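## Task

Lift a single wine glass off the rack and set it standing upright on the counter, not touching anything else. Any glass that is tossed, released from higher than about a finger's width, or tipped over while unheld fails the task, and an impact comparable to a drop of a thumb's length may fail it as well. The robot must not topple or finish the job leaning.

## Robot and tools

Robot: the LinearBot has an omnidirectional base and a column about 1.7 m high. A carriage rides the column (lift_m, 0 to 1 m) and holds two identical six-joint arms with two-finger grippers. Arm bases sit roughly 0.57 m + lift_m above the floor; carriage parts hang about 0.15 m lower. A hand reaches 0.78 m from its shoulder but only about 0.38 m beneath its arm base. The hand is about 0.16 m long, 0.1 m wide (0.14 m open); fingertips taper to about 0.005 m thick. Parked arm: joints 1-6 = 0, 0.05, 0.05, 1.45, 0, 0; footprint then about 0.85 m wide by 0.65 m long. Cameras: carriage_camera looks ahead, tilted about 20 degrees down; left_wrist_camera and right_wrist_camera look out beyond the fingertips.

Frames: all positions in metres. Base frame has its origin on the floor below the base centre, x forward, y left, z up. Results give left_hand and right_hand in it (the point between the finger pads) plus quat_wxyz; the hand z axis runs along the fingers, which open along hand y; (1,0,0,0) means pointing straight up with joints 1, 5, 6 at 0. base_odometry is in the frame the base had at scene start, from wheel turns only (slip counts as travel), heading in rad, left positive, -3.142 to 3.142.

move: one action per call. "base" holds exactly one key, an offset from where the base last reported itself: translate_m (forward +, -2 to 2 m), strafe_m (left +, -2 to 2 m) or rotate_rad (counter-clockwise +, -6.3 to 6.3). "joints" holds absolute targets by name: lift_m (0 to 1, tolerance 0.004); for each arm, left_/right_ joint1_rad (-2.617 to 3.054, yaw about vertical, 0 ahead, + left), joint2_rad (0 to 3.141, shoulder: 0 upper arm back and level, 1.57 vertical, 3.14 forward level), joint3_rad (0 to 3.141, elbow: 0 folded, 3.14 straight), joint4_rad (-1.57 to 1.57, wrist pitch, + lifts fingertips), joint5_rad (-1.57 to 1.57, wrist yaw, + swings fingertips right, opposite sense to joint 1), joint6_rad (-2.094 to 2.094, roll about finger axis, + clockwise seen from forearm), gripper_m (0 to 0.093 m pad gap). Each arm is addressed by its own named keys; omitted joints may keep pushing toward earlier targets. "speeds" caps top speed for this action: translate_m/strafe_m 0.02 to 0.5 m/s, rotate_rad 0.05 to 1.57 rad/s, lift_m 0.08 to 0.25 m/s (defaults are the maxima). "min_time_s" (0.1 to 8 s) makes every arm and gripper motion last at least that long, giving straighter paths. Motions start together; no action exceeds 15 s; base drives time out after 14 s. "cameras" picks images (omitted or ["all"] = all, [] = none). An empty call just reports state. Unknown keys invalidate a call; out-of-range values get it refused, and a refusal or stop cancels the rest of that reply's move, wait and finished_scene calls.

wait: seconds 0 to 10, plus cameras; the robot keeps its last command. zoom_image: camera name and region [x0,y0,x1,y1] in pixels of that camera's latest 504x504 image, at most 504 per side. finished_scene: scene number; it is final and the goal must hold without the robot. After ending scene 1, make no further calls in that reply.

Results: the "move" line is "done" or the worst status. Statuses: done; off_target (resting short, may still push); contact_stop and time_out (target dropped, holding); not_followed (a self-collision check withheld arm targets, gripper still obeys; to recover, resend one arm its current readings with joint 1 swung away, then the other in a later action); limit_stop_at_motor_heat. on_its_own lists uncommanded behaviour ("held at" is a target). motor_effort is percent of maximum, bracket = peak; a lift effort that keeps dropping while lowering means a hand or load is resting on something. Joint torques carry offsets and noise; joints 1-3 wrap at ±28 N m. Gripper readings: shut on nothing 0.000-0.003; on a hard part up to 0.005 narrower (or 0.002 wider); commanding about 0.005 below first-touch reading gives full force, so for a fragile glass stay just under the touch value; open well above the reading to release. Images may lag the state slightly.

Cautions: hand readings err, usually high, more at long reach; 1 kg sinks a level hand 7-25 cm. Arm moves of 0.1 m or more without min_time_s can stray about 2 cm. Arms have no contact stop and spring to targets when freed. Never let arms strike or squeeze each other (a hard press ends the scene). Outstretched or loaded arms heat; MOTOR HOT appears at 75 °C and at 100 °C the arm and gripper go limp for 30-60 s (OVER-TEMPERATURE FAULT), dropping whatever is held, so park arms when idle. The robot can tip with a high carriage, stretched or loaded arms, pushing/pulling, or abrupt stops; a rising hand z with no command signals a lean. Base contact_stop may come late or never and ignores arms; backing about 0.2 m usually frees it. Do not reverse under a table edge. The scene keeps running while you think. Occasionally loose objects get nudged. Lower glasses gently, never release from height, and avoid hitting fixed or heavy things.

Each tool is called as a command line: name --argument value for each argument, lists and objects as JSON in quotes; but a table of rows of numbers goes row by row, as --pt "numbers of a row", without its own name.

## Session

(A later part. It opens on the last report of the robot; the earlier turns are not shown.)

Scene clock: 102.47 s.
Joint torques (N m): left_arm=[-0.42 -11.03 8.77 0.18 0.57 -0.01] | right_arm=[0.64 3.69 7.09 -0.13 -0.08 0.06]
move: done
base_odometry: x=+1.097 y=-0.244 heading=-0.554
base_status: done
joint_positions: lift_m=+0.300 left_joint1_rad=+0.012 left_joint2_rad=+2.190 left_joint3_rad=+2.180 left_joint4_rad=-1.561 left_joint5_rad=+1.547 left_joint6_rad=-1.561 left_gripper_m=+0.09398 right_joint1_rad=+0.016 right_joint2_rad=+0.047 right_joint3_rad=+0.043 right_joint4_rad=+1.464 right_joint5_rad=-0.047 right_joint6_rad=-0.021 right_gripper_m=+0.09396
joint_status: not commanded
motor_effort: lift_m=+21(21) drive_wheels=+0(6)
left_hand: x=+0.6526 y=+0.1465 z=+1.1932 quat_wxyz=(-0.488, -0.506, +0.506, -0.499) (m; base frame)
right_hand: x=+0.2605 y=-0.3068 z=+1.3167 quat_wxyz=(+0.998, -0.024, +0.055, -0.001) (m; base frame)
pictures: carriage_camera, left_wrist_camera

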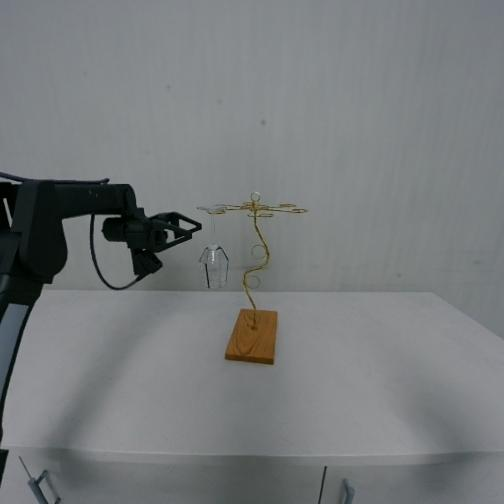

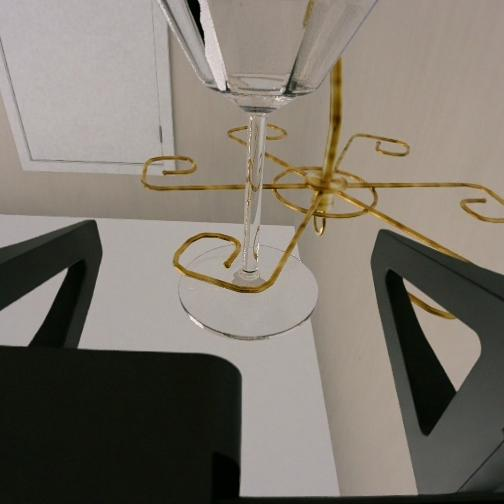

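move --base '{"translate_m": 0.008}' --speeds '{"translate_m": 0.05}' --cameras '[]'

move --base '{"strafe_m": -0.05}' --speeds '{"strafe_m": 0.06}' --cameras '["carriage_camera", "left_wrist_camera"]'

zoom_image --camera "left_wrist_camera" --region '[50, 0, 450, 400]'

zoom_image --camera "carriage_camera" --region '[140, 170, 280, 310]'

Scene clock: 105.13 s.
Joint torques (N m): left_arm=[-0.35 -10.77 8.94 0.16 0.59 -0.04] | right_arm=[0.66 3.75 7.1 -0.15 -0.07 0.05]
move: done
base_odometry: x=+1.103 y=-0.248 heading=-0.554
base_status: done
joint_positions: lift_m=+0.300 left_joint1_rad=+0.012 left_joint2_rad=+2.190 left_joint3_rad=+2.180 left_joint4_rad=-1.561 left_joint5_rad=+1.547 left_joint6_rad=-1.561 left_gripper_m=+0.09398 right_joint1_rad=+0.016 right_joint2_rad=+0.047 right_joint3_rad=+0.043 right_joint4_rad=+1.463 right_joint5_rad=-0.047 right_joint6_rad=-0.021 right_gripper_m=+0.09396
joint_status: not commanded
motor_effort: lift_m=+21(21) drive_wheels=+0(3)
left_hand: x=+0.6524 y=+0.1463 z=+1.1932 quat_wxyz=(-0.489, -0.507, +0.505, -0.499) (m; base frame)
right_hand: x=+0.2606 y=-0.3068 z=+1.3167 quat_wxyz=(+0.998, -0.024, +0.055, -0.001) (m; base frame)
pictures: none
No camera images: "cameras" was empty.

Scene clock: 106.50 s.
Joint torques (N m): left_arm=[-0.42 -10.91 8.77 0.16 0.6 -0.01] | right_arm=[0.75 3.74 7.06 -0.14 -0.08 0.05]
move: done
base_odometry: x=+1.077 y=-0.291 heading=-0.554
base_status: done
joint_positions: lift_m=+0.300 left_joint1_rad=+0.012 left_joint2_rad=+2.190 left_joint3_rad=+2.180 left_joint4_rad=-1.561 left_joint5_rad=+1.547 left_joint6_rad=-1.561 left_gripper_m=+0.09398 right_joint1_rad=+0.016 right_joint2_rad=+0.047 right_joint3_rad=+0.043 right_joint4_rad=+1.463 right_joint5_rad=-0.047 right_joint6_rad=-0.021 right_gripper_m=+0.09396
joint_status: not commanded
motor_effort: lift_m=+21(21) drive_wheels=-3(5)
left_hand: x=+0.6524 y=+0.1463 z=+1.1932 quat_wxyz=(-0.489, -0.507, +0.505, -0.499) (m; base frame)
right_hand: x=+0.2606 y=-0.3068 z=+1.3167 quat_wxyz=(+0.998, -0.024, +0.055, -0.001) (m; base frame)
pictures: carriage_camera, left_wrist_camera

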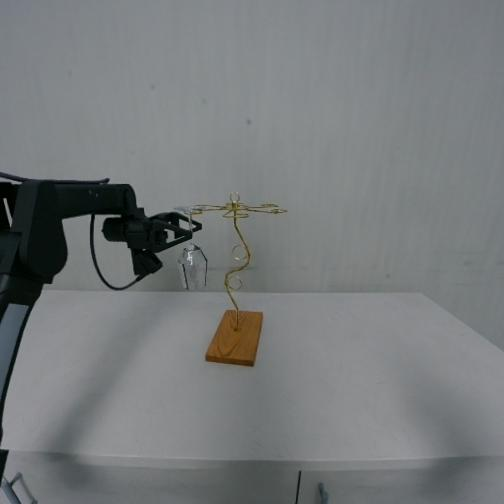

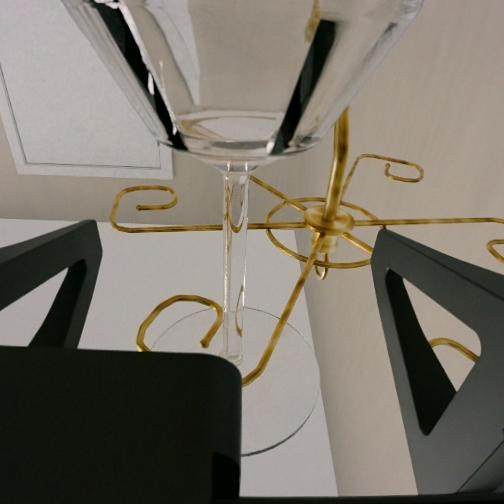

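Scaled by 1.260 from the camera's 504x504 image, which has a finer 720x720 frame.

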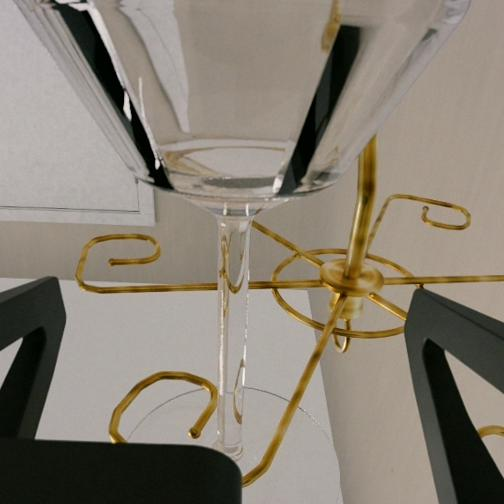

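Scaled by 3.600 from the camera's 504x504 image, which has a finer 720x720 frame.

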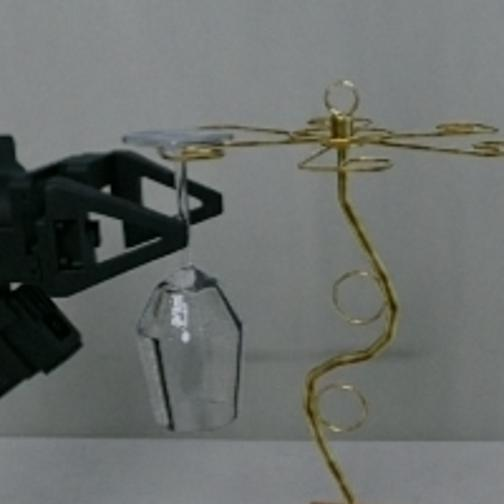

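move --joints '{"left_gripper_m": 0.02}' --min_time_s 2.5 --cameras '["left_wrist_camera"]'

move --joints '{"left_gripper_m": 0.009}' --min_time_s 2 --cameras '["left_wrist_camera"]'

zoom_image --camera "left_wrist_camera" --region '[50, 0, 450, 400]'

Scene clock: 111.03 s.
Joint torques (N m): left_arm=[-0.38 -11.03 8.79 0.2 0.61 -0.02] | right_arm=[0.7 3.75 7.09 -0.11 -0.09 0.05]
move: done
base_odometry: x=+1.077 y=-0.291 heading=-0.554
base_status: not commanded
joint_positions: lift_m=+0.300 left_joint1_rad=+0.012 left_joint2_rad=+2.190 left_joint3_rad=+2.180 left_joint4_rad=-1.561 left_joint5_rad=+1.547 left_joint6_rad=-1.561 left_gripper_m=+0.02010 right_joint1_rad=+0.016 right_joint2_rad=+0.047 right_joint3_rad=+0.043 right_joint4_rad=+1.463 right_joint5_rad=-0.047 right_joint6_rad=-0.021 right_gripper_m=+0.09396
joint_status: all done
motor_effort: lift_m=+21(21) drive_wheels=-2(3)
left_hand: x=+0.6524 y=+0.1463 z=+1.1932 quat_wxyz=(-0.489, -0.507, +0.505, -0.499) (m; base frame)
right_hand: x=+0.2606 y=-0.3068 z=+1.3167 quat_wxyz=(+0.998, -0.024, +0.055, -0.001) (m; base frame)
pictures: left_wrist_camera

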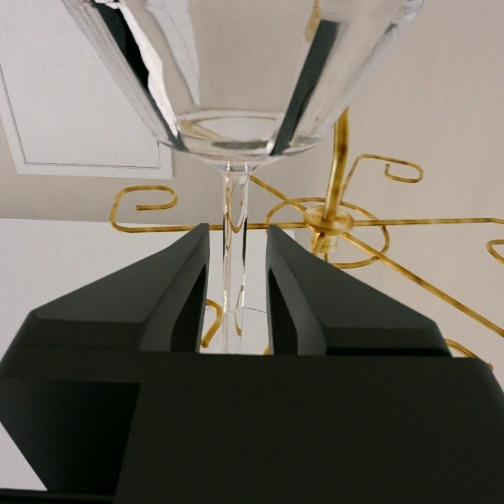

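Scene clock: 113.33 s.
Joint torques (N m): left_arm=[-0.43 -10.93 8.84 0.18 0.58 -0.04] | right_arm=[0.66 3.75 7.1 -0.13 -0.07 0.05]
move: done
base_odometry: x=+1.077 y=-0.291 heading=-0.554
base_status: not commanded
joint_positions: lift_m=+0.300 left_joint1_rad=+0.012 left_joint2_rad=+2.190 left_joint3_rad=+2.180 left_joint4_rad=-1.561 left_joint5_rad=+1.547 left_joint6_rad=-1.561 left_gripper_m=+0.00910 right_joint1_rad=+0.016 right_joint2_rad=+0.047 right_joint3_rad=+0.043 right_joint4_rad=+1.463 right_joint5_rad=-0.047 right_joint6_rad=-0.021 right_gripper_m=+0.09396
joint_status: all done
motor_effort: lift_m=+21(21) drive_wheels=-3(3)
left_hand: x=+0.6524 y=+0.1463 z=+1.1932 quat_wxyz=(-0.489, -0.507, +0.505, -0.499) (m; base frame)
right_hand: x=+0.2606 y=-0.3068 z=+1.3167 quat_wxyz=(+0.998, -0.024, +0.055, -0.001) (m; base frame)
pictures: left_wrist_camera

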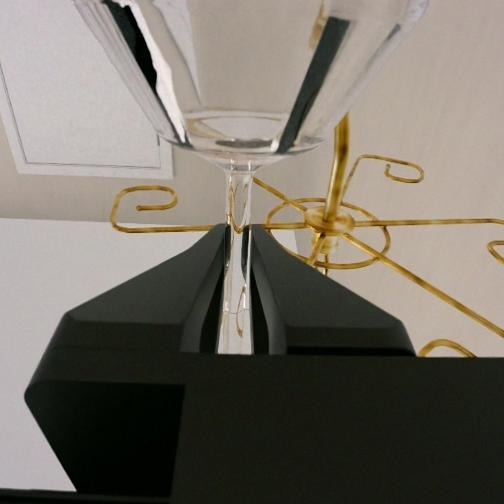

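Scaled by 1.260 from the camera's 504x504 image, which has a finer 720x720 frame.

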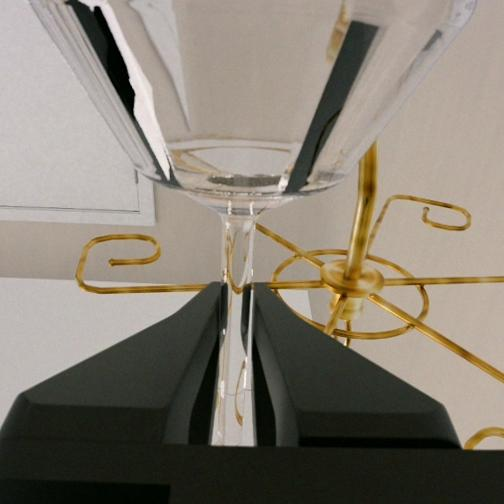

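move --joints '{"left_gripper_m": 0.006}' --min_time_s 1.5 --cameras '[]'

move --joints '{"left_gripper_m": 0.002}' --min_time_s 2 --cameras '["carriage_camera", "left_wrist_camera"]'

zoom_image --camera "left_wrist_camera" --region '[50, 0, 450, 400]'

zoom_image --camera "carriage_camera" --region '[140, 170, 280, 310]'

Scene clock: 116.47 s.
Joint torques (N m): left_arm=[-0.49 -11.08 8.8 0.17 0.6 -0.03] | right_arm=[0.66 3.71 7.05 -0.12 -0.09 0.05]
move: done
base_odometry: x=+1.077 y=-0.291 heading=-0.554
base_status: not commanded
joint_positions: lift_m=+0.300 left_joint1_rad=+0.012 left_joint2_rad=+2.190 left_joint3_rad=+2.180 left_joint4_rad=-1.561 left_joint5_rad=+1.547 left_joint6_rad=-1.561 left_gripper_m=+0.00611 right_joint1_rad=+0.016 right_joint2_rad=+0.047 right_joint3_rad=+0.043 right_joint4_rad=+1.463 right_joint5_rad=-0.047 right_joint6_rad=-0.021 right_gripper_m=+0.09396
joint_status: all done
motor_effort: lift_m=+21(21) drive_wheels=-2(3)
left_hand: x=+0.6524 y=+0.1463 z=+1.1932 quat_wxyz=(-0.489, -0.507, +0.505, -0.499) (m; base frame)
right_hand: x=+0.2606 y=-0.3068 z=+1.3167 quat_wxyz=(+0.998, -0.024, +0.055, -0.001) (m; base frame)
pictures: none
No camera images: "cameras" was empty.

Scene clock: 118.77 s.
Joint torques (N m): left_arm=[-0.27 -10.89 8.75 0.16 0.6 0] | right_arm=[0.65 3.73 7.09 -0.12 -0.08 0.05]
move: off_target
base_odometry: x=+1.077 y=-0.291 heading=-0.554
base_status: not commanded
joint_positions: lift_m=+0.300 left_joint1_rad=+0.012 left_joint2_rad=+2.190 left_joint3_rad=+2.180 left_joint4_rad=-1.561 left_joint5_rad=+1.547 left_joint6_rad=-1.561 left_gripper_m=+0.00611 right_joint1_rad=+0.016 right_joint2_rad=+0.047 right_joint3_rad=+0.043 right_joint4_rad=+1.463 right_joint5_rad=-0.047 right_joint6_rad=-0.021 right_gripper_m=+0.09396
joint_status: left_gripper_m off_target (ended at +0.00611, target +0.00200)
motor_effort: lift_m=+21(21) drive_wheels=-3(3)
left_hand: x=+0.6524 y=+0.1463 z=+1.1932 quat_wxyz=(-0.489, -0.507, +0.505, -0.499) (m; base frame)
right_hand: x=+0.2606 y=-0.3068 z=+1.3167 quat_wxyz=(+0.998, -0.024, +0.055, -0.001) (m; base frame)
pictures: carriage_camera, left_wrist_camera

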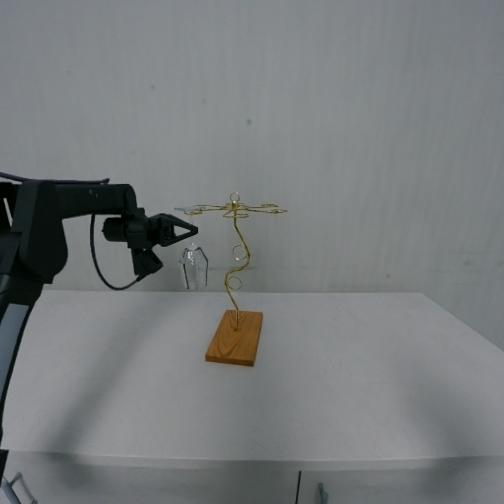

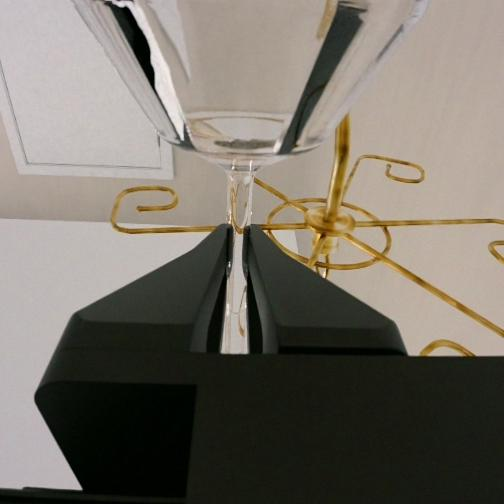

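Scaled by 1.260 from the camera's 504x504 image, which has a finer 720x720 frame.

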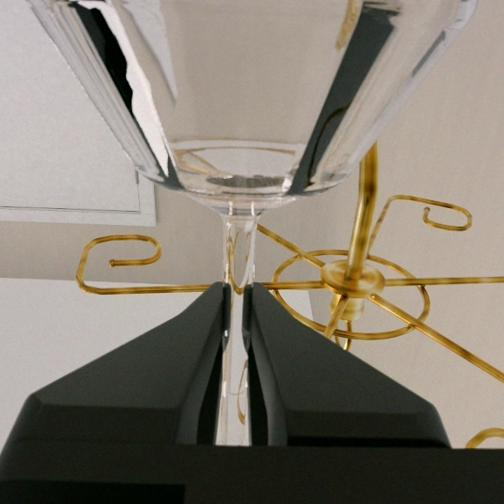

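Scaled by 3.600 from the camera's 504x504 image, which has a finer 720x720 frame.

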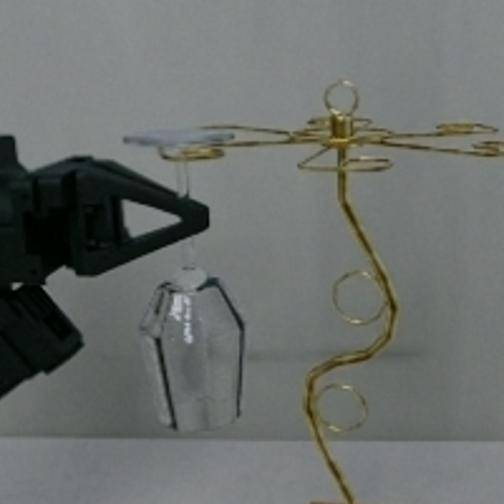

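move --joints '{"lift_m": 0.31}' --speeds '{"lift_m": 0.08}' --cameras '["carriage_camera", "left_wrist_camera"]'

zoom_image --camera "left_wrist_camera" --region '[50, 0, 450, 400]'

zoom_image --camera "carriage_camera" --region '[140, 170, 280, 310]'

Scene clock: 121.07 s.
Joint torques (N m): left_arm=[-0.42 -11.18 8.49 0.2 0.68 -0.02] | right_arm=[0.66 3.67 6.99 -0.15 -0.07 0.04]
move: done
base_odometry: x=+1.077 y=-0.291 heading=-0.554
base_status: not commanded
joint_positions: lift_m=+0.310 left_joint1_rad=+0.012 left_joint2_rad=+2.192 left_joint3_rad=+2.184 left_joint4_rad=-1.562 left_joint5_rad=+1.538 left_joint6_rad=-1.561 left_gripper_m=+0.00611 right_joint1_rad=+0.016 right_joint2_rad=+0.047 right_joint3_rad=+0.043 right_joint4_rad=+1.463 right_joint5_rad=-0.047 right_joint6_rad=-0.021 right_gripper_m=+0.09396
joint_status: all done
motor_effort: lift_m=+24(28) drive_wheels=-2(3)
left_hand: x=+0.6529 y=+0.1464 z=+1.2014 quat_wxyz=(-0.486, -0.508, +0.508, -0.497) (m; base frame)
right_hand: x=+0.2606 y=-0.3068 z=+1.3263 quat_wxyz=(+0.998, -0.024, +0.055, -0.001) (m; base frame)
pictures: carriage_camera, left_wrist_camera

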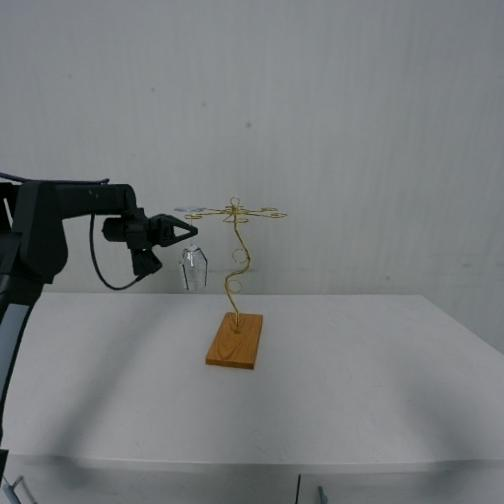

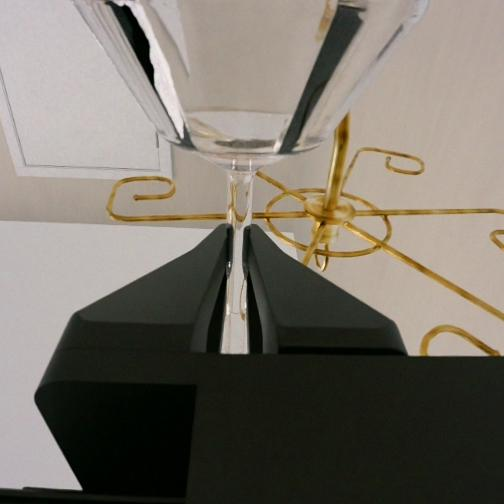

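Scaled by 1.260 from the camera's 504x504 image, which has a finer 720x720 frame.

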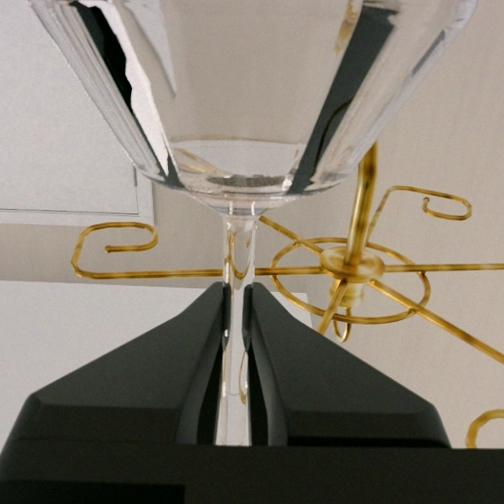

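Scaled by 3.600 from the camera's 504x504 image, which has a finer 720x720 frame.

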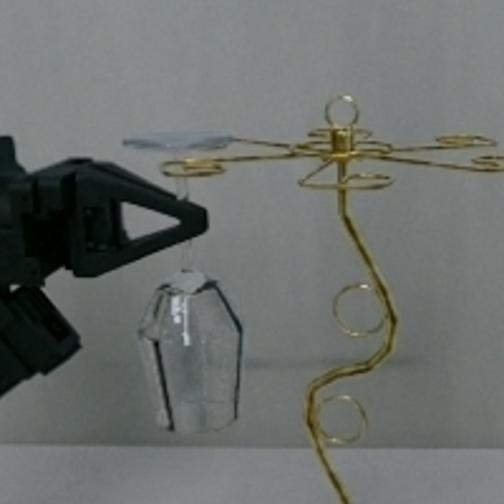

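move --base '{"translate_m": 0.004}' --speeds '{"translate_m": 0.04}' --cameras '[]'

move --base '{"strafe_m": -0.016}' --speeds '{"strafe_m": 0.04}' --cameras '["carriage_camera", "left_wrist_camera"]'

zoom_image --camera "left_wrist_camera" --region '[50, 0, 450, 400]'

zoom_image --camera "carriage_camera" --region '[140, 170, 280, 310]'

Scene clock: 126.23 s.
Joint torques (N m): left_arm=[-0.4 -11.18 8.49 0.2 0.71 -0.04] | right_arm=[0.68 3.67 7.12 -0.12 -0.08 0.06]
move: done
base_odometry: x=+1.080 y=-0.293 heading=-0.554
base_status: done
joint_positions: lift_m=+0.310 left_joint1_rad=+0.012 left_joint2_rad=+2.194 left_joint3_rad=+2.184 left_joint4_rad=-1.563 left_joint5_rad=+1.536 left_joint6_rad=-1.561 left_gripper_m=+0.00611 right_joint1_rad=+0.016 right_joint2_rad=+0.047 right_joint3_rad=+0.043 right_joint4_rad=+1.464 right_joint5_rad=-0.047 right_joint6_rad=-0.021 right_gripper_m=+0.09396
joint_status: not commanded
motor_effort: lift_m=+24(24) drive_wheels=+0(3)
left_hand: x=+0.6531 y=+0.1464 z=+1.2004 quat_wxyz=(-0.486, -0.510, +0.508, -0.496) (m; base frame)
right_hand: x=+0.2604 y=-0.3068 z=+1.3263 quat_wxyz=(+0.998, -0.024, +0.055, -0.001) (m; base frame)
pictures: none
No camera images: "cameras" was empty.

Scene clock: 127.17 s.
Joint torques (N m): left_arm=[-0.5 -11.43 8.47 0.19 0.69 -0.03] | right_arm=[0.65 3.7 6.84 -0.13 -0.08 0.03]
move: done
base_odometry: x=+1.072 y=-0.307 heading=-0.554
base_status: done
joint_positions: lift_m=+0.310 left_joint1_rad=+0.010 left_joint2_rad=+2.194 left_joint3_rad=+2.184 left_joint4_rad=-1.563 left_joint5_rad=+1.536 left_joint6_rad=-1.561 left_gripper_m=+0.00611 right_joint1_rad=+0.016 right_joint2_rad=+0.047 right_joint3_rad=+0.043 right_joint4_rad=+1.464 right_joint5_rad=-0.047 right_joint6_rad=-0.021 right_gripper_m=+0.09396
joint_status: not commanded
motor_effort: lift_m=+24(24) drive_wheels=+0(5)
left_hand: x=+0.6528 y=+0.1457 z=+1.2003 quat_wxyz=(-0.487, -0.509, +0.508, -0.495) (m; base frame)
right_hand: x=+0.2604 y=-0.3068 z=+1.3263 quat_wxyz=(+0.998, -0.024, +0.055, -0.001) (m; base frame)
pictures: carriage_camera, left_wrist_camera

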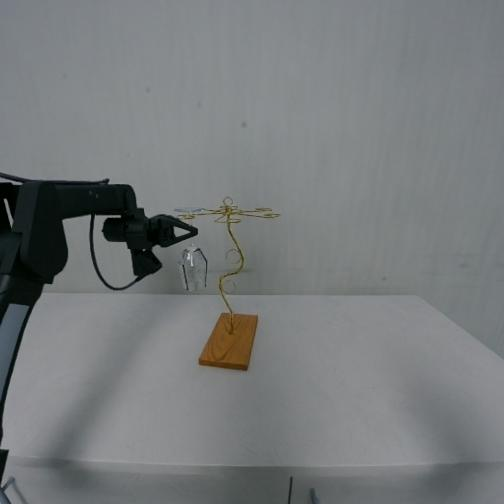

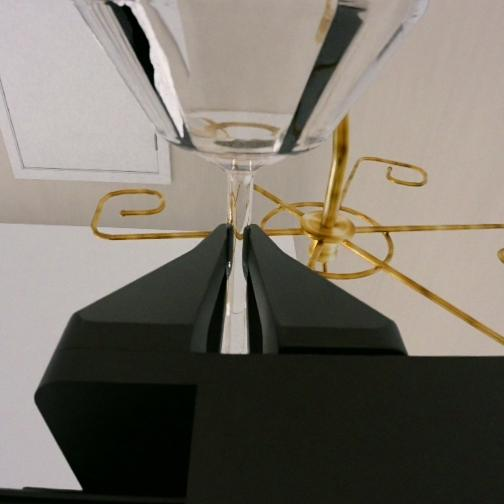

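Scaled by 1.260 from the camera's 504x504 image, which has a finer 720x720 frame.

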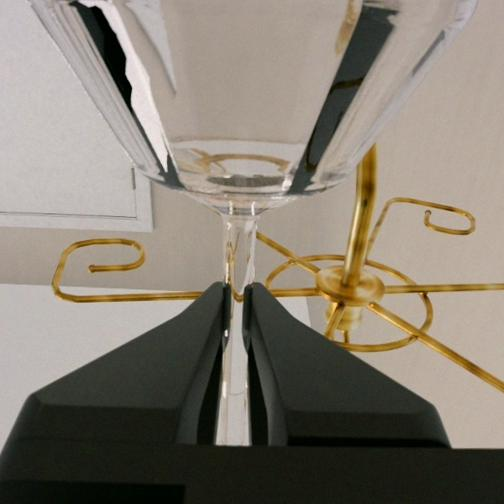

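Scaled by 3.600 from the camera's 504x504 image, which has a finer 720x720 frame.

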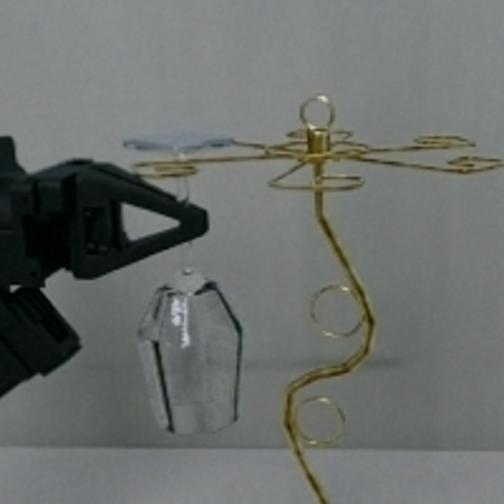

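move --base '{"translate_m": 0.004}' --speeds '{"translate_m": 0.04}' --cameras '[]'

move --base '{"strafe_m": -0.015}' --speeds '{"strafe_m": 0.04}' --cameras '["carriage_camera", "left_wrist_camera"]'

zoom_image --camera "carriage_camera" --region '[160, 190, 240, 270]'

Scene clock: 129.03 s.
Joint torques (N m): left_arm=[-0.16 -11.4 8.55 0.13 0.73 -0.02] | right_arm=[0.65 3.77 6.97 -0.15 -0.08 0.04]
move: done
base_odometry: x=+1.075 y=-0.309 heading=-0.555
base_status: done
joint_positions: lift_m=+0.310 left_joint1_rad=+0.010 left_joint2_rad=+2.194 left_joint3_rad=+2.184 left_joint4_rad=-1.564 left_joint5_rad=+1.535 left_joint6_rad=-1.561 left_gripper_m=+0.00611 right_joint1_rad=+0.016 right_joint2_rad=+0.047 right_joint3_rad=+0.043 right_joint4_rad=+1.464 right_joint5_rad=-0.047 right_joint6_rad=-0.021 right_gripper_m=+0.09396
joint_status: not commanded
motor_effort: lift_m=+24(24) drive_wheels=+0(3)
left_hand: x=+0.6529 y=+0.1457 z=+1.2000 quat_wxyz=(-0.487, -0.510, +0.508, -0.495) (m; base frame)
right_hand: x=+0.2604 y=-0.3068 z=+1.3263 quat_wxyz=(+0.998, -0.024, +0.055, -0.001) (m; base frame)
pictures: none
No camera images: "cameras" was empty.

Scene clock: 129.93 s.
Joint torques (N m): left_arm=[-0.35 -11.48 8.43 0.21 0.73 -0.03] | right_arm=[0.66 3.78 7.15 -0.16 -0.08 0.04]
move: done
base_odometry: x=+1.068 y=-0.321 heading=-0.554
base_status: done
joint_positions: lift_m=+0.310 left_joint1_rad=+0.009 left_joint2_rad=+2.194 left_joint3_rad=+2.184 left_joint4_rad=-1.564 left_joint5_rad=+1.534 left_joint6_rad=-1.561 left_gripper_m=+0.00611 right_joint1_rad=+0.016 right_joint2_rad=+0.047 right_joint3_rad=+0.043 right_joint4_rad=+1.464 right_joint5_rad=-0.047 right_joint6_rad=-0.021 right_gripper_m=+0.09396
joint_status: not commanded
motor_effort: lift_m=+24(24) drive_wheels=+0(6)
left_hand: x=+0.6527 y=+0.1454 z=+1.1998 quat_wxyz=(-0.487, -0.510, +0.509, -0.495) (m; base frame)
right_hand: x=+0.2604 y=-0.3068 z=+1.3263 quat_wxyz=(+0.998, -0.024, +0.055, -0.001) (m; base frame)
pictures: carriage_camera, left_wrist_camera

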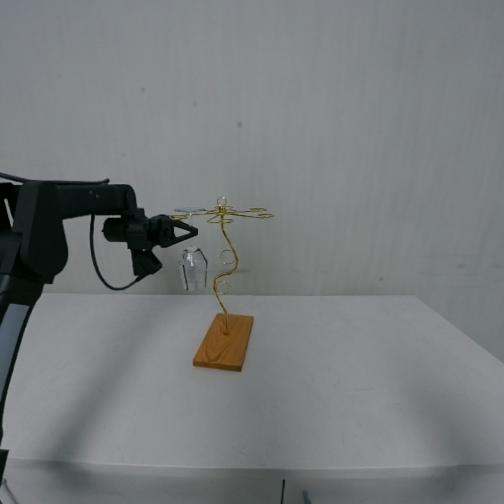

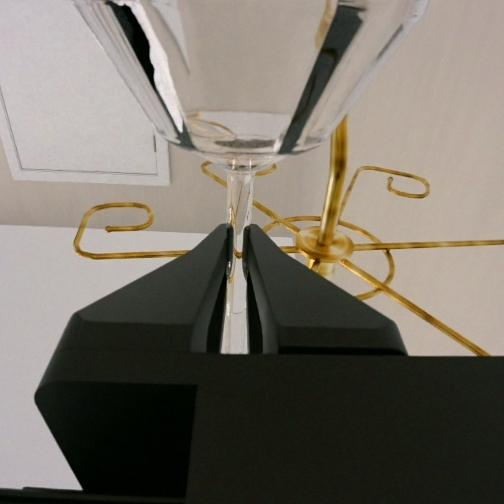

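Scaled by 6.300 from the camera's 504x504 image, which has a finer 720x720 frame.

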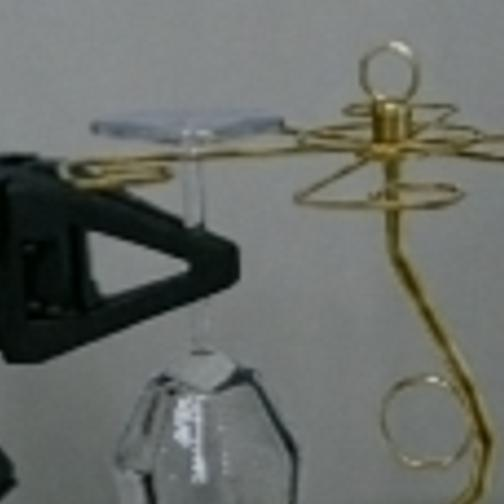

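move --base '{"translate_m": 0.004}' --speeds '{"translate_m": 0.04}' --cameras '[]'

move --base '{"strafe_m": -0.018}' --speeds '{"strafe_m": 0.04}' --cameras '["carriage_camera", "left_wrist_camera"]'

zoom_image --camera "carriage_camera" --region '[160, 190, 240, 270]'

zoom_image --camera "left_wrist_camera" --region '[100, 100, 400, 400]'

Scene clock: 133.73 s.
Joint torques (N m): left_arm=[-0.02 -11.54 8.59 0.2 0.7 -0.03] | right_arm=[0.68 3.69 7.06 -0.17 -0.08 0.06]
move: done
base_odometry: x=+1.071 y=-0.324 heading=-0.555
base_status: done
joint_positions: lift_m=+0.310 left_joint1_rad=+0.009 left_joint2_rad=+2.195 left_joint3_rad=+2.184 left_joint4_rad=-1.564 left_joint5_rad=+1.534 left_joint6_rad=-1.561 left_gripper_m=+0.00611 right_joint1_rad=+0.016 right_joint2_rad=+0.047 right_joint3_rad=+0.043 right_joint4_rad=+1.464 right_joint5_rad=-0.047 right_joint6_rad=-0.021 right_gripper_m=+0.09396
joint_status: not commanded
motor_effort: lift_m=+24(24) drive_wheels=+0(4)
left_hand: x=+0.6529 y=+0.1454 z=+1.1995 quat_wxyz=(-0.487, -0.510, +0.508, -0.494) (m; base frame)
right_hand: x=+0.2605 y=-0.3068 z=+1.3263 quat_wxyz=(+0.998, -0.024, +0.055, -0.001) (m; base frame)
pictures: none
No camera images: "cameras" was empty.

Scene clock: 134.73 s.
Joint torques (N m): left_arm=[-0.36 -11.58 8.35 0.25 0.71 -0.06] | right_arm=[0.72 3.7 7.09 -0.12 -0.09 0.05]
move: done
base_odometry: x=+1.062 y=-0.339 heading=-0.554
base_status: done
joint_positions: lift_m=+0.310 left_joint1_rad=+0.010 left_joint2_rad=+2.195 left_joint3_rad=+2.184 left_joint4_rad=-1.564 left_joint5_rad=+1.533 left_joint6_rad=-1.561 left_gripper_m=+0.00611 right_joint1_rad=+0.016 right_joint2_rad=+0.047 right_joint3_rad=+0.043 right_joint4_rad=+1.464 right_joint5_rad=-0.047 right_joint6_rad=-0.021 right_gripper_m=+0.09396
joint_status: not commanded
motor_effort: lift_m=+24(24) drive_wheels=+0(6)
left_hand: x=+0.6529 y=+0.1456 z=+1.1995 quat_wxyz=(-0.487, -0.510, +0.508, -0.494) (m; base frame)
right_hand: x=+0.2605 y=-0.3068 z=+1.3263 quat_wxyz=(+0.998, -0.024, +0.055, -0.001) (m; base frame)
pictures: carriage_camera, left_wrist_camera

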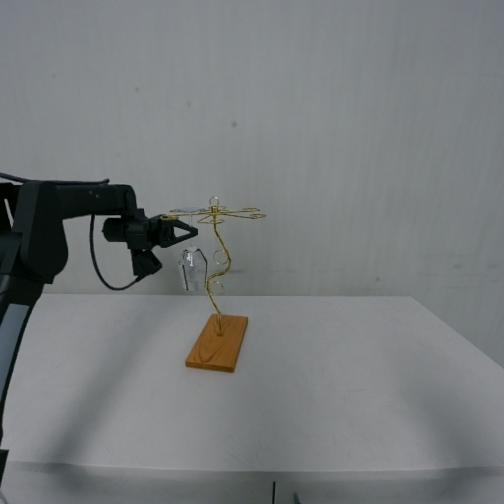

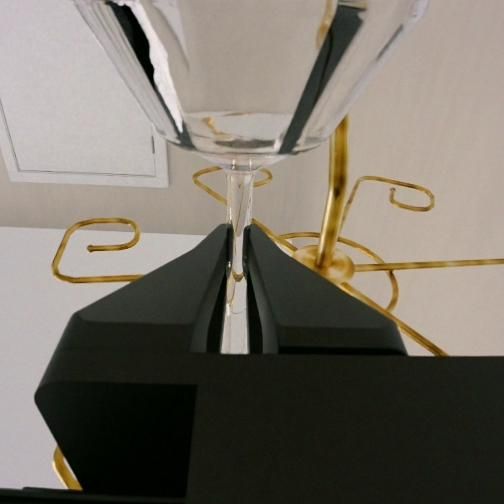

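Scaled by 6.300 from the camera's 504x504 image, which has a finer 720x720 frame.

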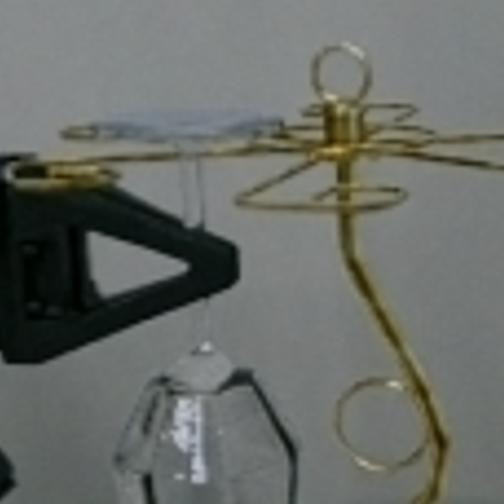

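Scaled by 1.680 from the camera's 504x504 image, which has a finer 720x720 frame.

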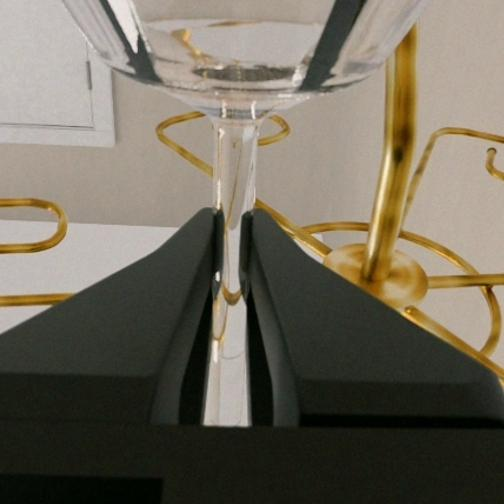

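move --base '{"translate_m": -0.03}' --speeds '{"translate_m": 0.05}' --cameras '["carriage_camera"]'

zoom_image --camera "carriage_camera" --region '[160, 190, 240, 270]'

Scene clock: 138.60 s.
Joint torques (N m): left_arm=[-0.28 -11.4 8.46 0.16 0.74 -0.02] | right_arm=[0.72 3.74 7.02 -0.13 -0.09 0.05]
move: done
base_odometry: x=+1.036 y=-0.323 heading=-0.554
base_status: done
joint_positions: lift_m=+0.310 left_joint1_rad=+0.010 left_joint2_rad=+2.195 left_joint3_rad=+2.184 left_joint4_rad=-1.564 left_joint5_rad=+1.533 left_joint6_rad=-1.561 left_gripper_m=+0.00611 right_joint1_rad=+0.016 right_joint2_rad=+0.047 right_joint3_rad=+0.043 right_joint4_rad=+1.463 right_joint5_rad=-0.047 right_joint6_rad=-0.021 right_gripper_m=+0.09396
joint_status: not commanded
motor_effort: lift_m=+24(24) drive_wheels=-1(4)
left_hand: x=+0.6529 y=+0.1456 z=+1.1995 quat_wxyz=(-0.487, -0.510, +0.508, -0.494) (m; base frame)
right_hand: x=+0.2606 y=-0.3068 z=+1.3263 quat_wxyz=(+0.998, -0.024, +0.055, -0.001) (m; base frame)
pictures: carriage_camera

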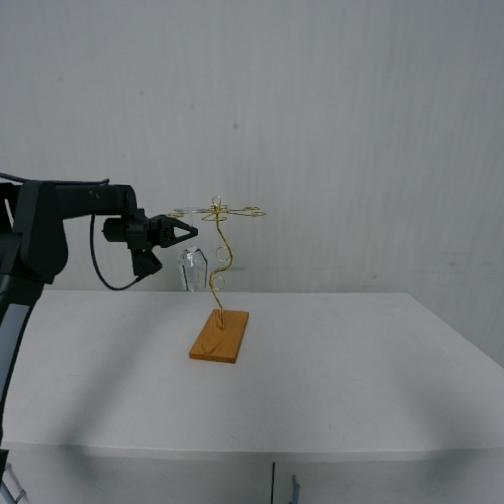

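Scaled by 6.300 from the camera's 504x504 image, which has a finer 720x720 frame.

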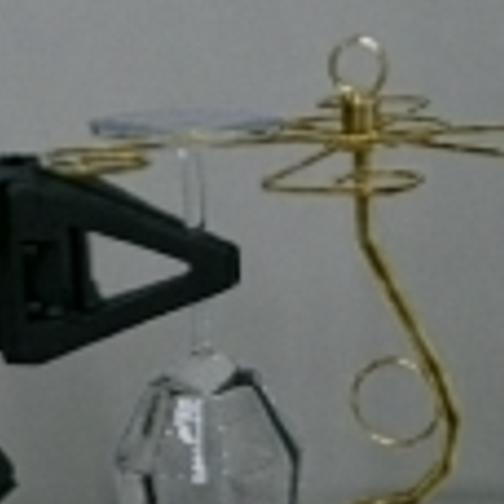

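move --base '{"translate_m": -0.1}' --speeds '{"translate_m": 0.07}' --cameras '["carriage_camera"]'

zoom_image --camera "carriage_camera" --region '[140, 170, 280, 310]'

Scene clock: 141.27 s.
Joint torques (N m): left_arm=[-0.09 -11.45 8.36 0.2 0.75 0] | right_arm=[0.62 3.75 7.13 -0.11 -0.09 0.05]
move: done
base_odometry: x=+0.951 y=-0.271 heading=-0.555
base_status: done
joint_positions: lift_m=+0.310 left_joint1_rad=+0.010 left_joint2_rad=+2.195 left_joint3_rad=+2.184 left_joint4_rad=-1.564 left_joint5_rad=+1.533 left_joint6_rad=-1.561 left_gripper_m=+0.00611 right_joint1_rad=+0.016 right_joint2_rad=+0.047 right_joint3_rad=+0.043 right_joint4_rad=+1.463 right_joint5_rad=-0.047 right_joint6_rad=-0.021 right_gripper_m=+0.09396
joint_status: not commanded
motor_effort: lift_m=+24(24) drive_wheels=-2(5)
left_hand: x=+0.6529 y=+0.1456 z=+1.1995 quat_wxyz=(-0.487, -0.510, +0.508, -0.494) (m; base frame)
right_hand: x=+0.2606 y=-0.3068 z=+1.3263 quat_wxyz=(+0.998, -0.024, +0.055, -0.001) (m; base frame)
pictures: carriage_camera

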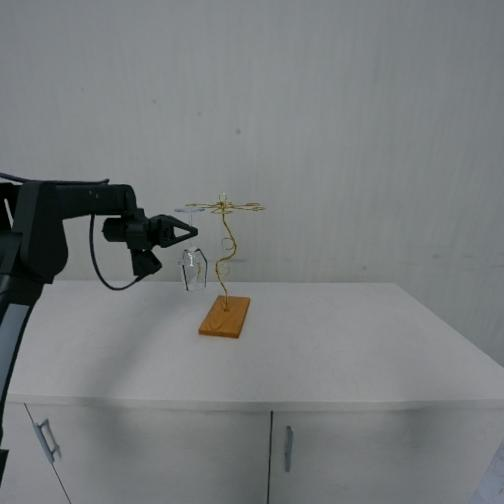

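Scaled by 3.600 from the camera's 504x504 image, which has a finer 720x720 frame.

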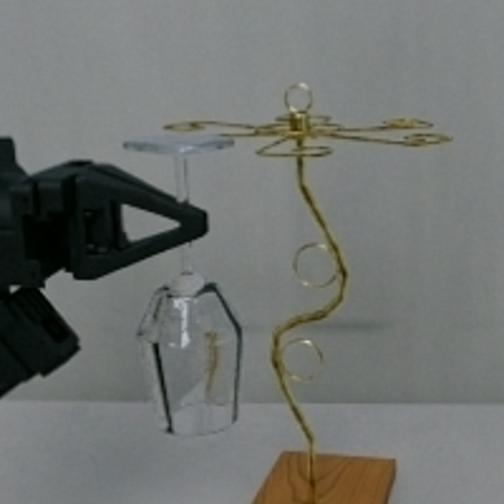

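move --base '{"strafe_m": 0.35}' --speeds '{"strafe_m": 0.15}' --cameras '["carriage_camera"]'

move --joints '{"left_joint6_rad": -0.8}' --min_time_s 2 --cameras '["carriage_camera", "left_wrist_camera"]'

Scene clock: 154.57 s.
Joint torques (N m): left_arm=[-0.4 -11.47 8.5 0.16 0.76 -0.02] | right_arm=[0.65 3.77 7.05 -0.13 -0.07 0.05]
move: done
base_odometry: x=+1.135 y=+0.027 heading=-0.554
base_status: done
joint_positions: lift_m=+0.310 left_joint1_rad=+0.010 left_joint2_rad=+2.195 left_joint3_rad=+2.184 left_joint4_rad=-1.564 left_joint5_rad=+1.533 left_joint6_rad=-1.561 left_gripper_m=+0.00611 right_joint1_rad=+0.016 right_joint2_rad=+0.047 right_joint3_rad=+0.043 right_joint4_rad=+1.463 right_joint5_rad=-0.047 right_joint6_rad=-0.021 right_gripper_m=+0.09396
joint_status: not commanded
motor_effort: lift_m=+24(24) drive_wheels=+0(5)
left_hand: x=+0.6531 y=+0.1459 z=+1.1995 quat_wxyz=(-0.487, -0.510, +0.508, -0.494) (m; base frame)
right_hand: x=+0.2606 y=-0.3068 z=+1.3263 quat_wxyz=(+0.998, -0.024, +0.055, -0.001) (m; base frame)
pictures: carriage_camera

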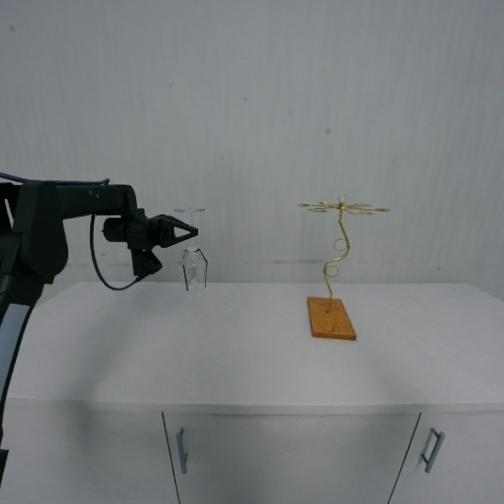

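Scene clock: 156.90 s.
Joint torques (N m): left_arm=[-0.29 -11.37 8.49 0.25 0.74 0.25] | right_arm=[0.68 3.75 7.1 -0.13 -0.08 0.04]
move: done
base_odometry: x=+1.135 y=+0.027 heading=-0.554
base_status: not commanded
joint_positions: lift_m=+0.310 left_joint1_rad=+0.010 left_joint2_rad=+2.195 left_joint3_rad=+2.184 left_joint4_rad=-1.564 left_joint5_rad=+1.533 left_joint6_rad=-0.814 left_gripper_m=+0.00611 right_joint1_rad=+0.016 right_joint2_rad=+0.047 right_joint3_rad=+0.043 right_joint4_rad=+1.463 right_joint5_rad=-0.047 right_joint6_rad=-0.021 right_gripper_m=+0.09396
joint_status: all done
motor_effort: lift_m=+24(24) drive_wheels=-2(3)
left_hand: x=+0.6531 y=+0.1459 z=+1.1995 quat_wxyz=(-0.273, -0.290, +0.659, -0.638) (m; base frame)
right_hand: x=+0.2606 y=-0.3068 z=+1.3263 quat_wxyz=(+0.998, -0.024, +0.055, -0.001) (m; base frame)
pictures: carriage_camera, left_wrist_camera

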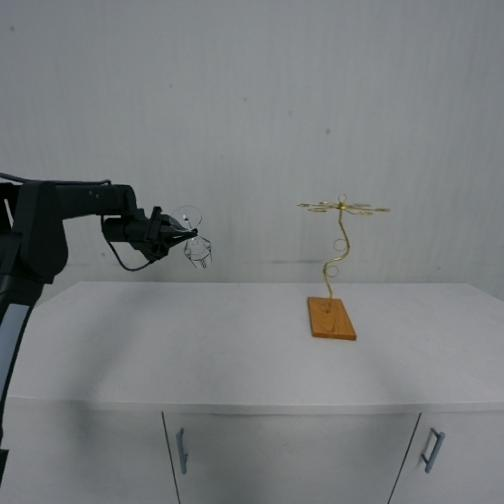

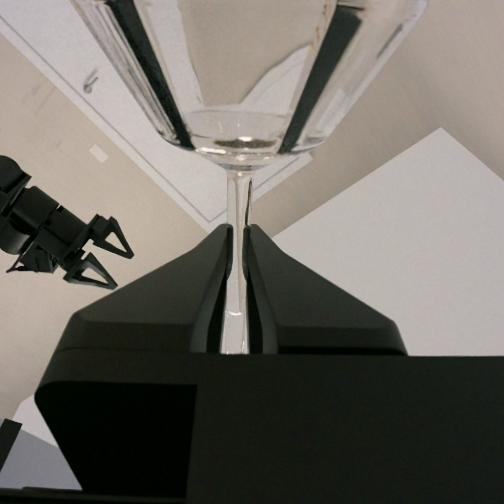

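move --joints '{"left_joint6_rad": 0.0}' --min_time_s 2.5 --cameras '["carriage_camera", "left_wrist_camera"]'

move --joints '{"left_joint4_rad": -0.7}' --min_time_s 3 --cameras '["carriage_camera", "left_wrist_camera"]'

Scene clock: 160.63 s.
Joint torques (N m): left_arm=[-0.38 -11.48 8.53 0.3 0.71 0.29] | right_arm=[0.7 3.75 7.1 -0.12 -0.07 0.06]
move: done
base_odometry: x=+1.135 y=+0.027 heading=-0.554
base_status: not commanded
joint_positions: lift_m=+0.310 left_joint1_rad=+0.010 left_joint2_rad=+2.195 left_joint3_rad=+2.184 left_joint4_rad=-1.564 left_joint5_rad=+1.533 left_joint6_rad=-0.015 left_gripper_m=+0.00610 right_joint1_rad=+0.016 right_joint2_rad=+0.047 right_joint3_rad=+0.043 right_joint4_rad=+1.463 right_joint5_rad=-0.047 right_joint6_rad=-0.021 right_gripper_m=+0.09396
joint_status: all done
motor_effort: lift_m=+24(24) drive_wheels=-2(3)
left_hand: x=+0.6531 y=+0.1459 z=+1.1995 quat_wxyz=(-0.003, -0.011, +0.720, -0.694) (m; base frame)
right_hand: x=+0.2606 y=-0.3068 z=+1.3263 quat_wxyz=(+0.998, -0.024, +0.055, -0.001) (m; base frame)
pictures: carriage_camera, left_wrist_camera

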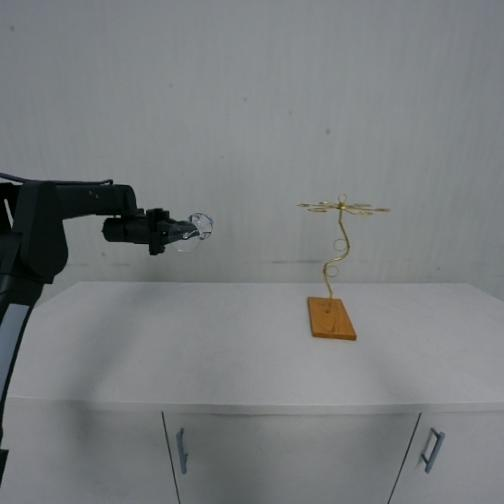

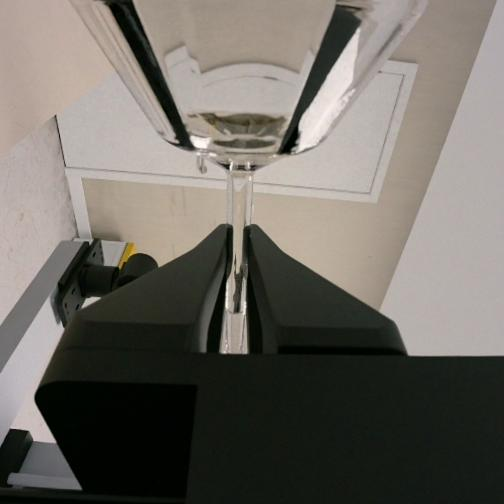

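Scene clock: 163.93 s.
Joint torques (N m): left_arm=[-0.32 -12.41 9.51 1.46 0.56 0.22] | right_arm=[0.68 3.74 7.04 -0.14 -0.08 0.05]
move: done
base_odometry: x=+1.135 y=+0.027 heading=-0.554
base_status: not commanded
joint_positions: lift_m=+0.310 left_joint1_rad=+0.010 left_joint2_rad=+2.195 left_joint3_rad=+2.184 left_joint4_rad=-0.721 left_joint5_rad=+1.533 left_joint6_rad=-0.013 left_gripper_m=+0.00609 right_joint1_rad=+0.016 right_joint2_rad=+0.047 right_joint3_rad=+0.043 right_joint4_rad=+1.463 right_joint5_rad=-0.047 right_joint6_rad=-0.021 right_gripper_m=+0.09396
joint_status: all done
motor_effort: lift_m=+24(24) drive_wheels=-3(3)
left_hand: x=+0.7133 y=+0.1465 z=+1.2262 quat_wxyz=(+0.293, +0.275, +0.661, -0.634) (m; base frame)
right_hand: x=+0.2606 y=-0.3068 z=+1.3263 quat_wxyz=(+0.998, -0.024, +0.055, -0.001) (m; base frame)
pictures: carriage_camera, left_wrist_camera

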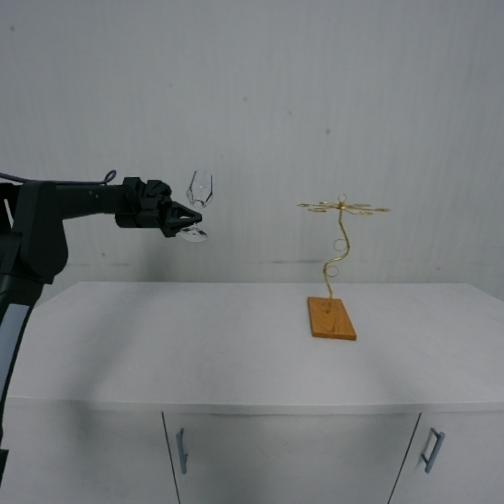

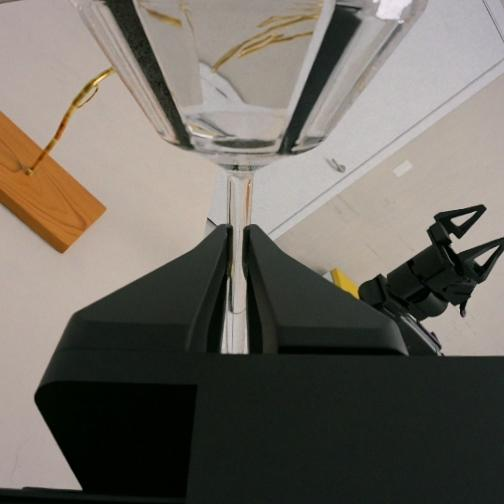

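move --joints '{"left_joint2_rad": 2.54, "left_joint3_rad": 2.19, "left_joint4_rad": 0.1, "left_joint6_rad": 0.25}' --min_time_s 4 --cameras '["carriage_camera", "left_wrist_camera"]'

zoom_image --camera "carriage_camera" --region '[90, 180, 290, 380]'

Scene clock: 169.63 s.
Joint torques (N m): left_arm=[-0.31 -13.85 8.31 1.29 0.34 0.06] | right_arm=[0.72 3.77 7.04 -0.13 -0.09 0.05]
move: not_followed
base_odometry: x=+1.135 y=+0.027 heading=-0.554
base_status: not commanded
joint_positions: lift_m=+0.310 left_joint1_rad=+0.010 left_joint2_rad=+2.295 left_joint3_rad=+2.181 left_joint4_rad=-0.482 left_joint5_rad=+1.529 left_joint6_rad=+0.064 left_gripper_m=+0.00609 right_joint1_rad=+0.016 right_joint2_rad=+0.047 right_joint3_rad=+0.043 right_joint4_rad=+1.463 right_joint5_rad=-0.047 right_joint6_rad=-0.021 right_gripper_m=+0.09396
joint_status: left_joint2_rad not_followed (moved +0.100 of +0.345); left_joint3_rad not_followed (moved -0.002 of +0.006); left_joint4_rad not_followed (moved +0.238 of +0.821); left_joint6_rad not_followed (moved +0.076 of +0.263)
motor_effort: lift_m=+24(24) drive_wheels=-2(3)
left_hand: x=+0.7459 y=+0.1469 z=+1.1924 quat_wxyz=(+0.360, +0.341, +0.629, -0.599) (m; base frame)
right_hand: x=+0.2606 y=-0.3068 z=+1.3263 quat_wxyz=(+0.998, -0.024, +0.055, -0.001) (m; base frame)
pictures: carriage_camera, left_wrist_camera
joint command not followed: on one or more control steps a check withheld the commanded joint targets of the left arm, and it was not sent them on those steps. On the call's last step the targets were still withheld.
cause: the commanded joint targets, or the way to them, would bring two parts of the arm too close to each other (its wrist (the part past joint 4) and its wrist camera, with left_joint5_rad and left_joint6_rad between them).

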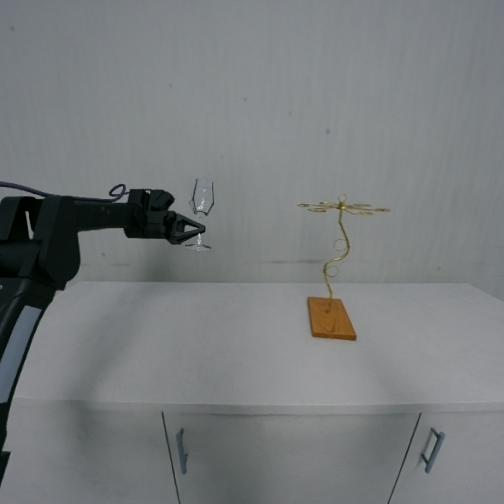

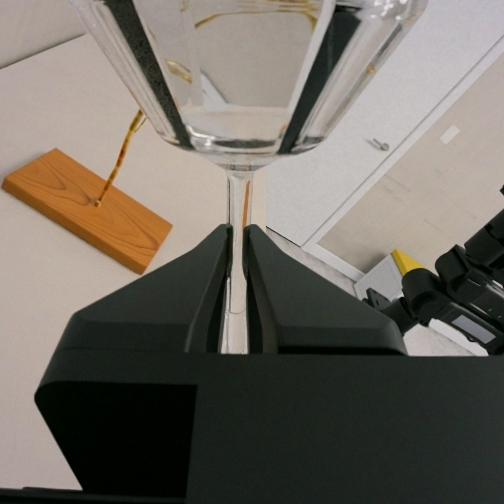

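Scaled by 2.520 from the camera's 504x504 image, which has a finer 720x720 frame.

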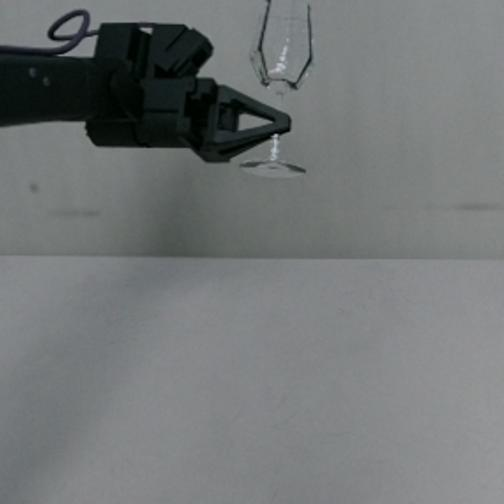

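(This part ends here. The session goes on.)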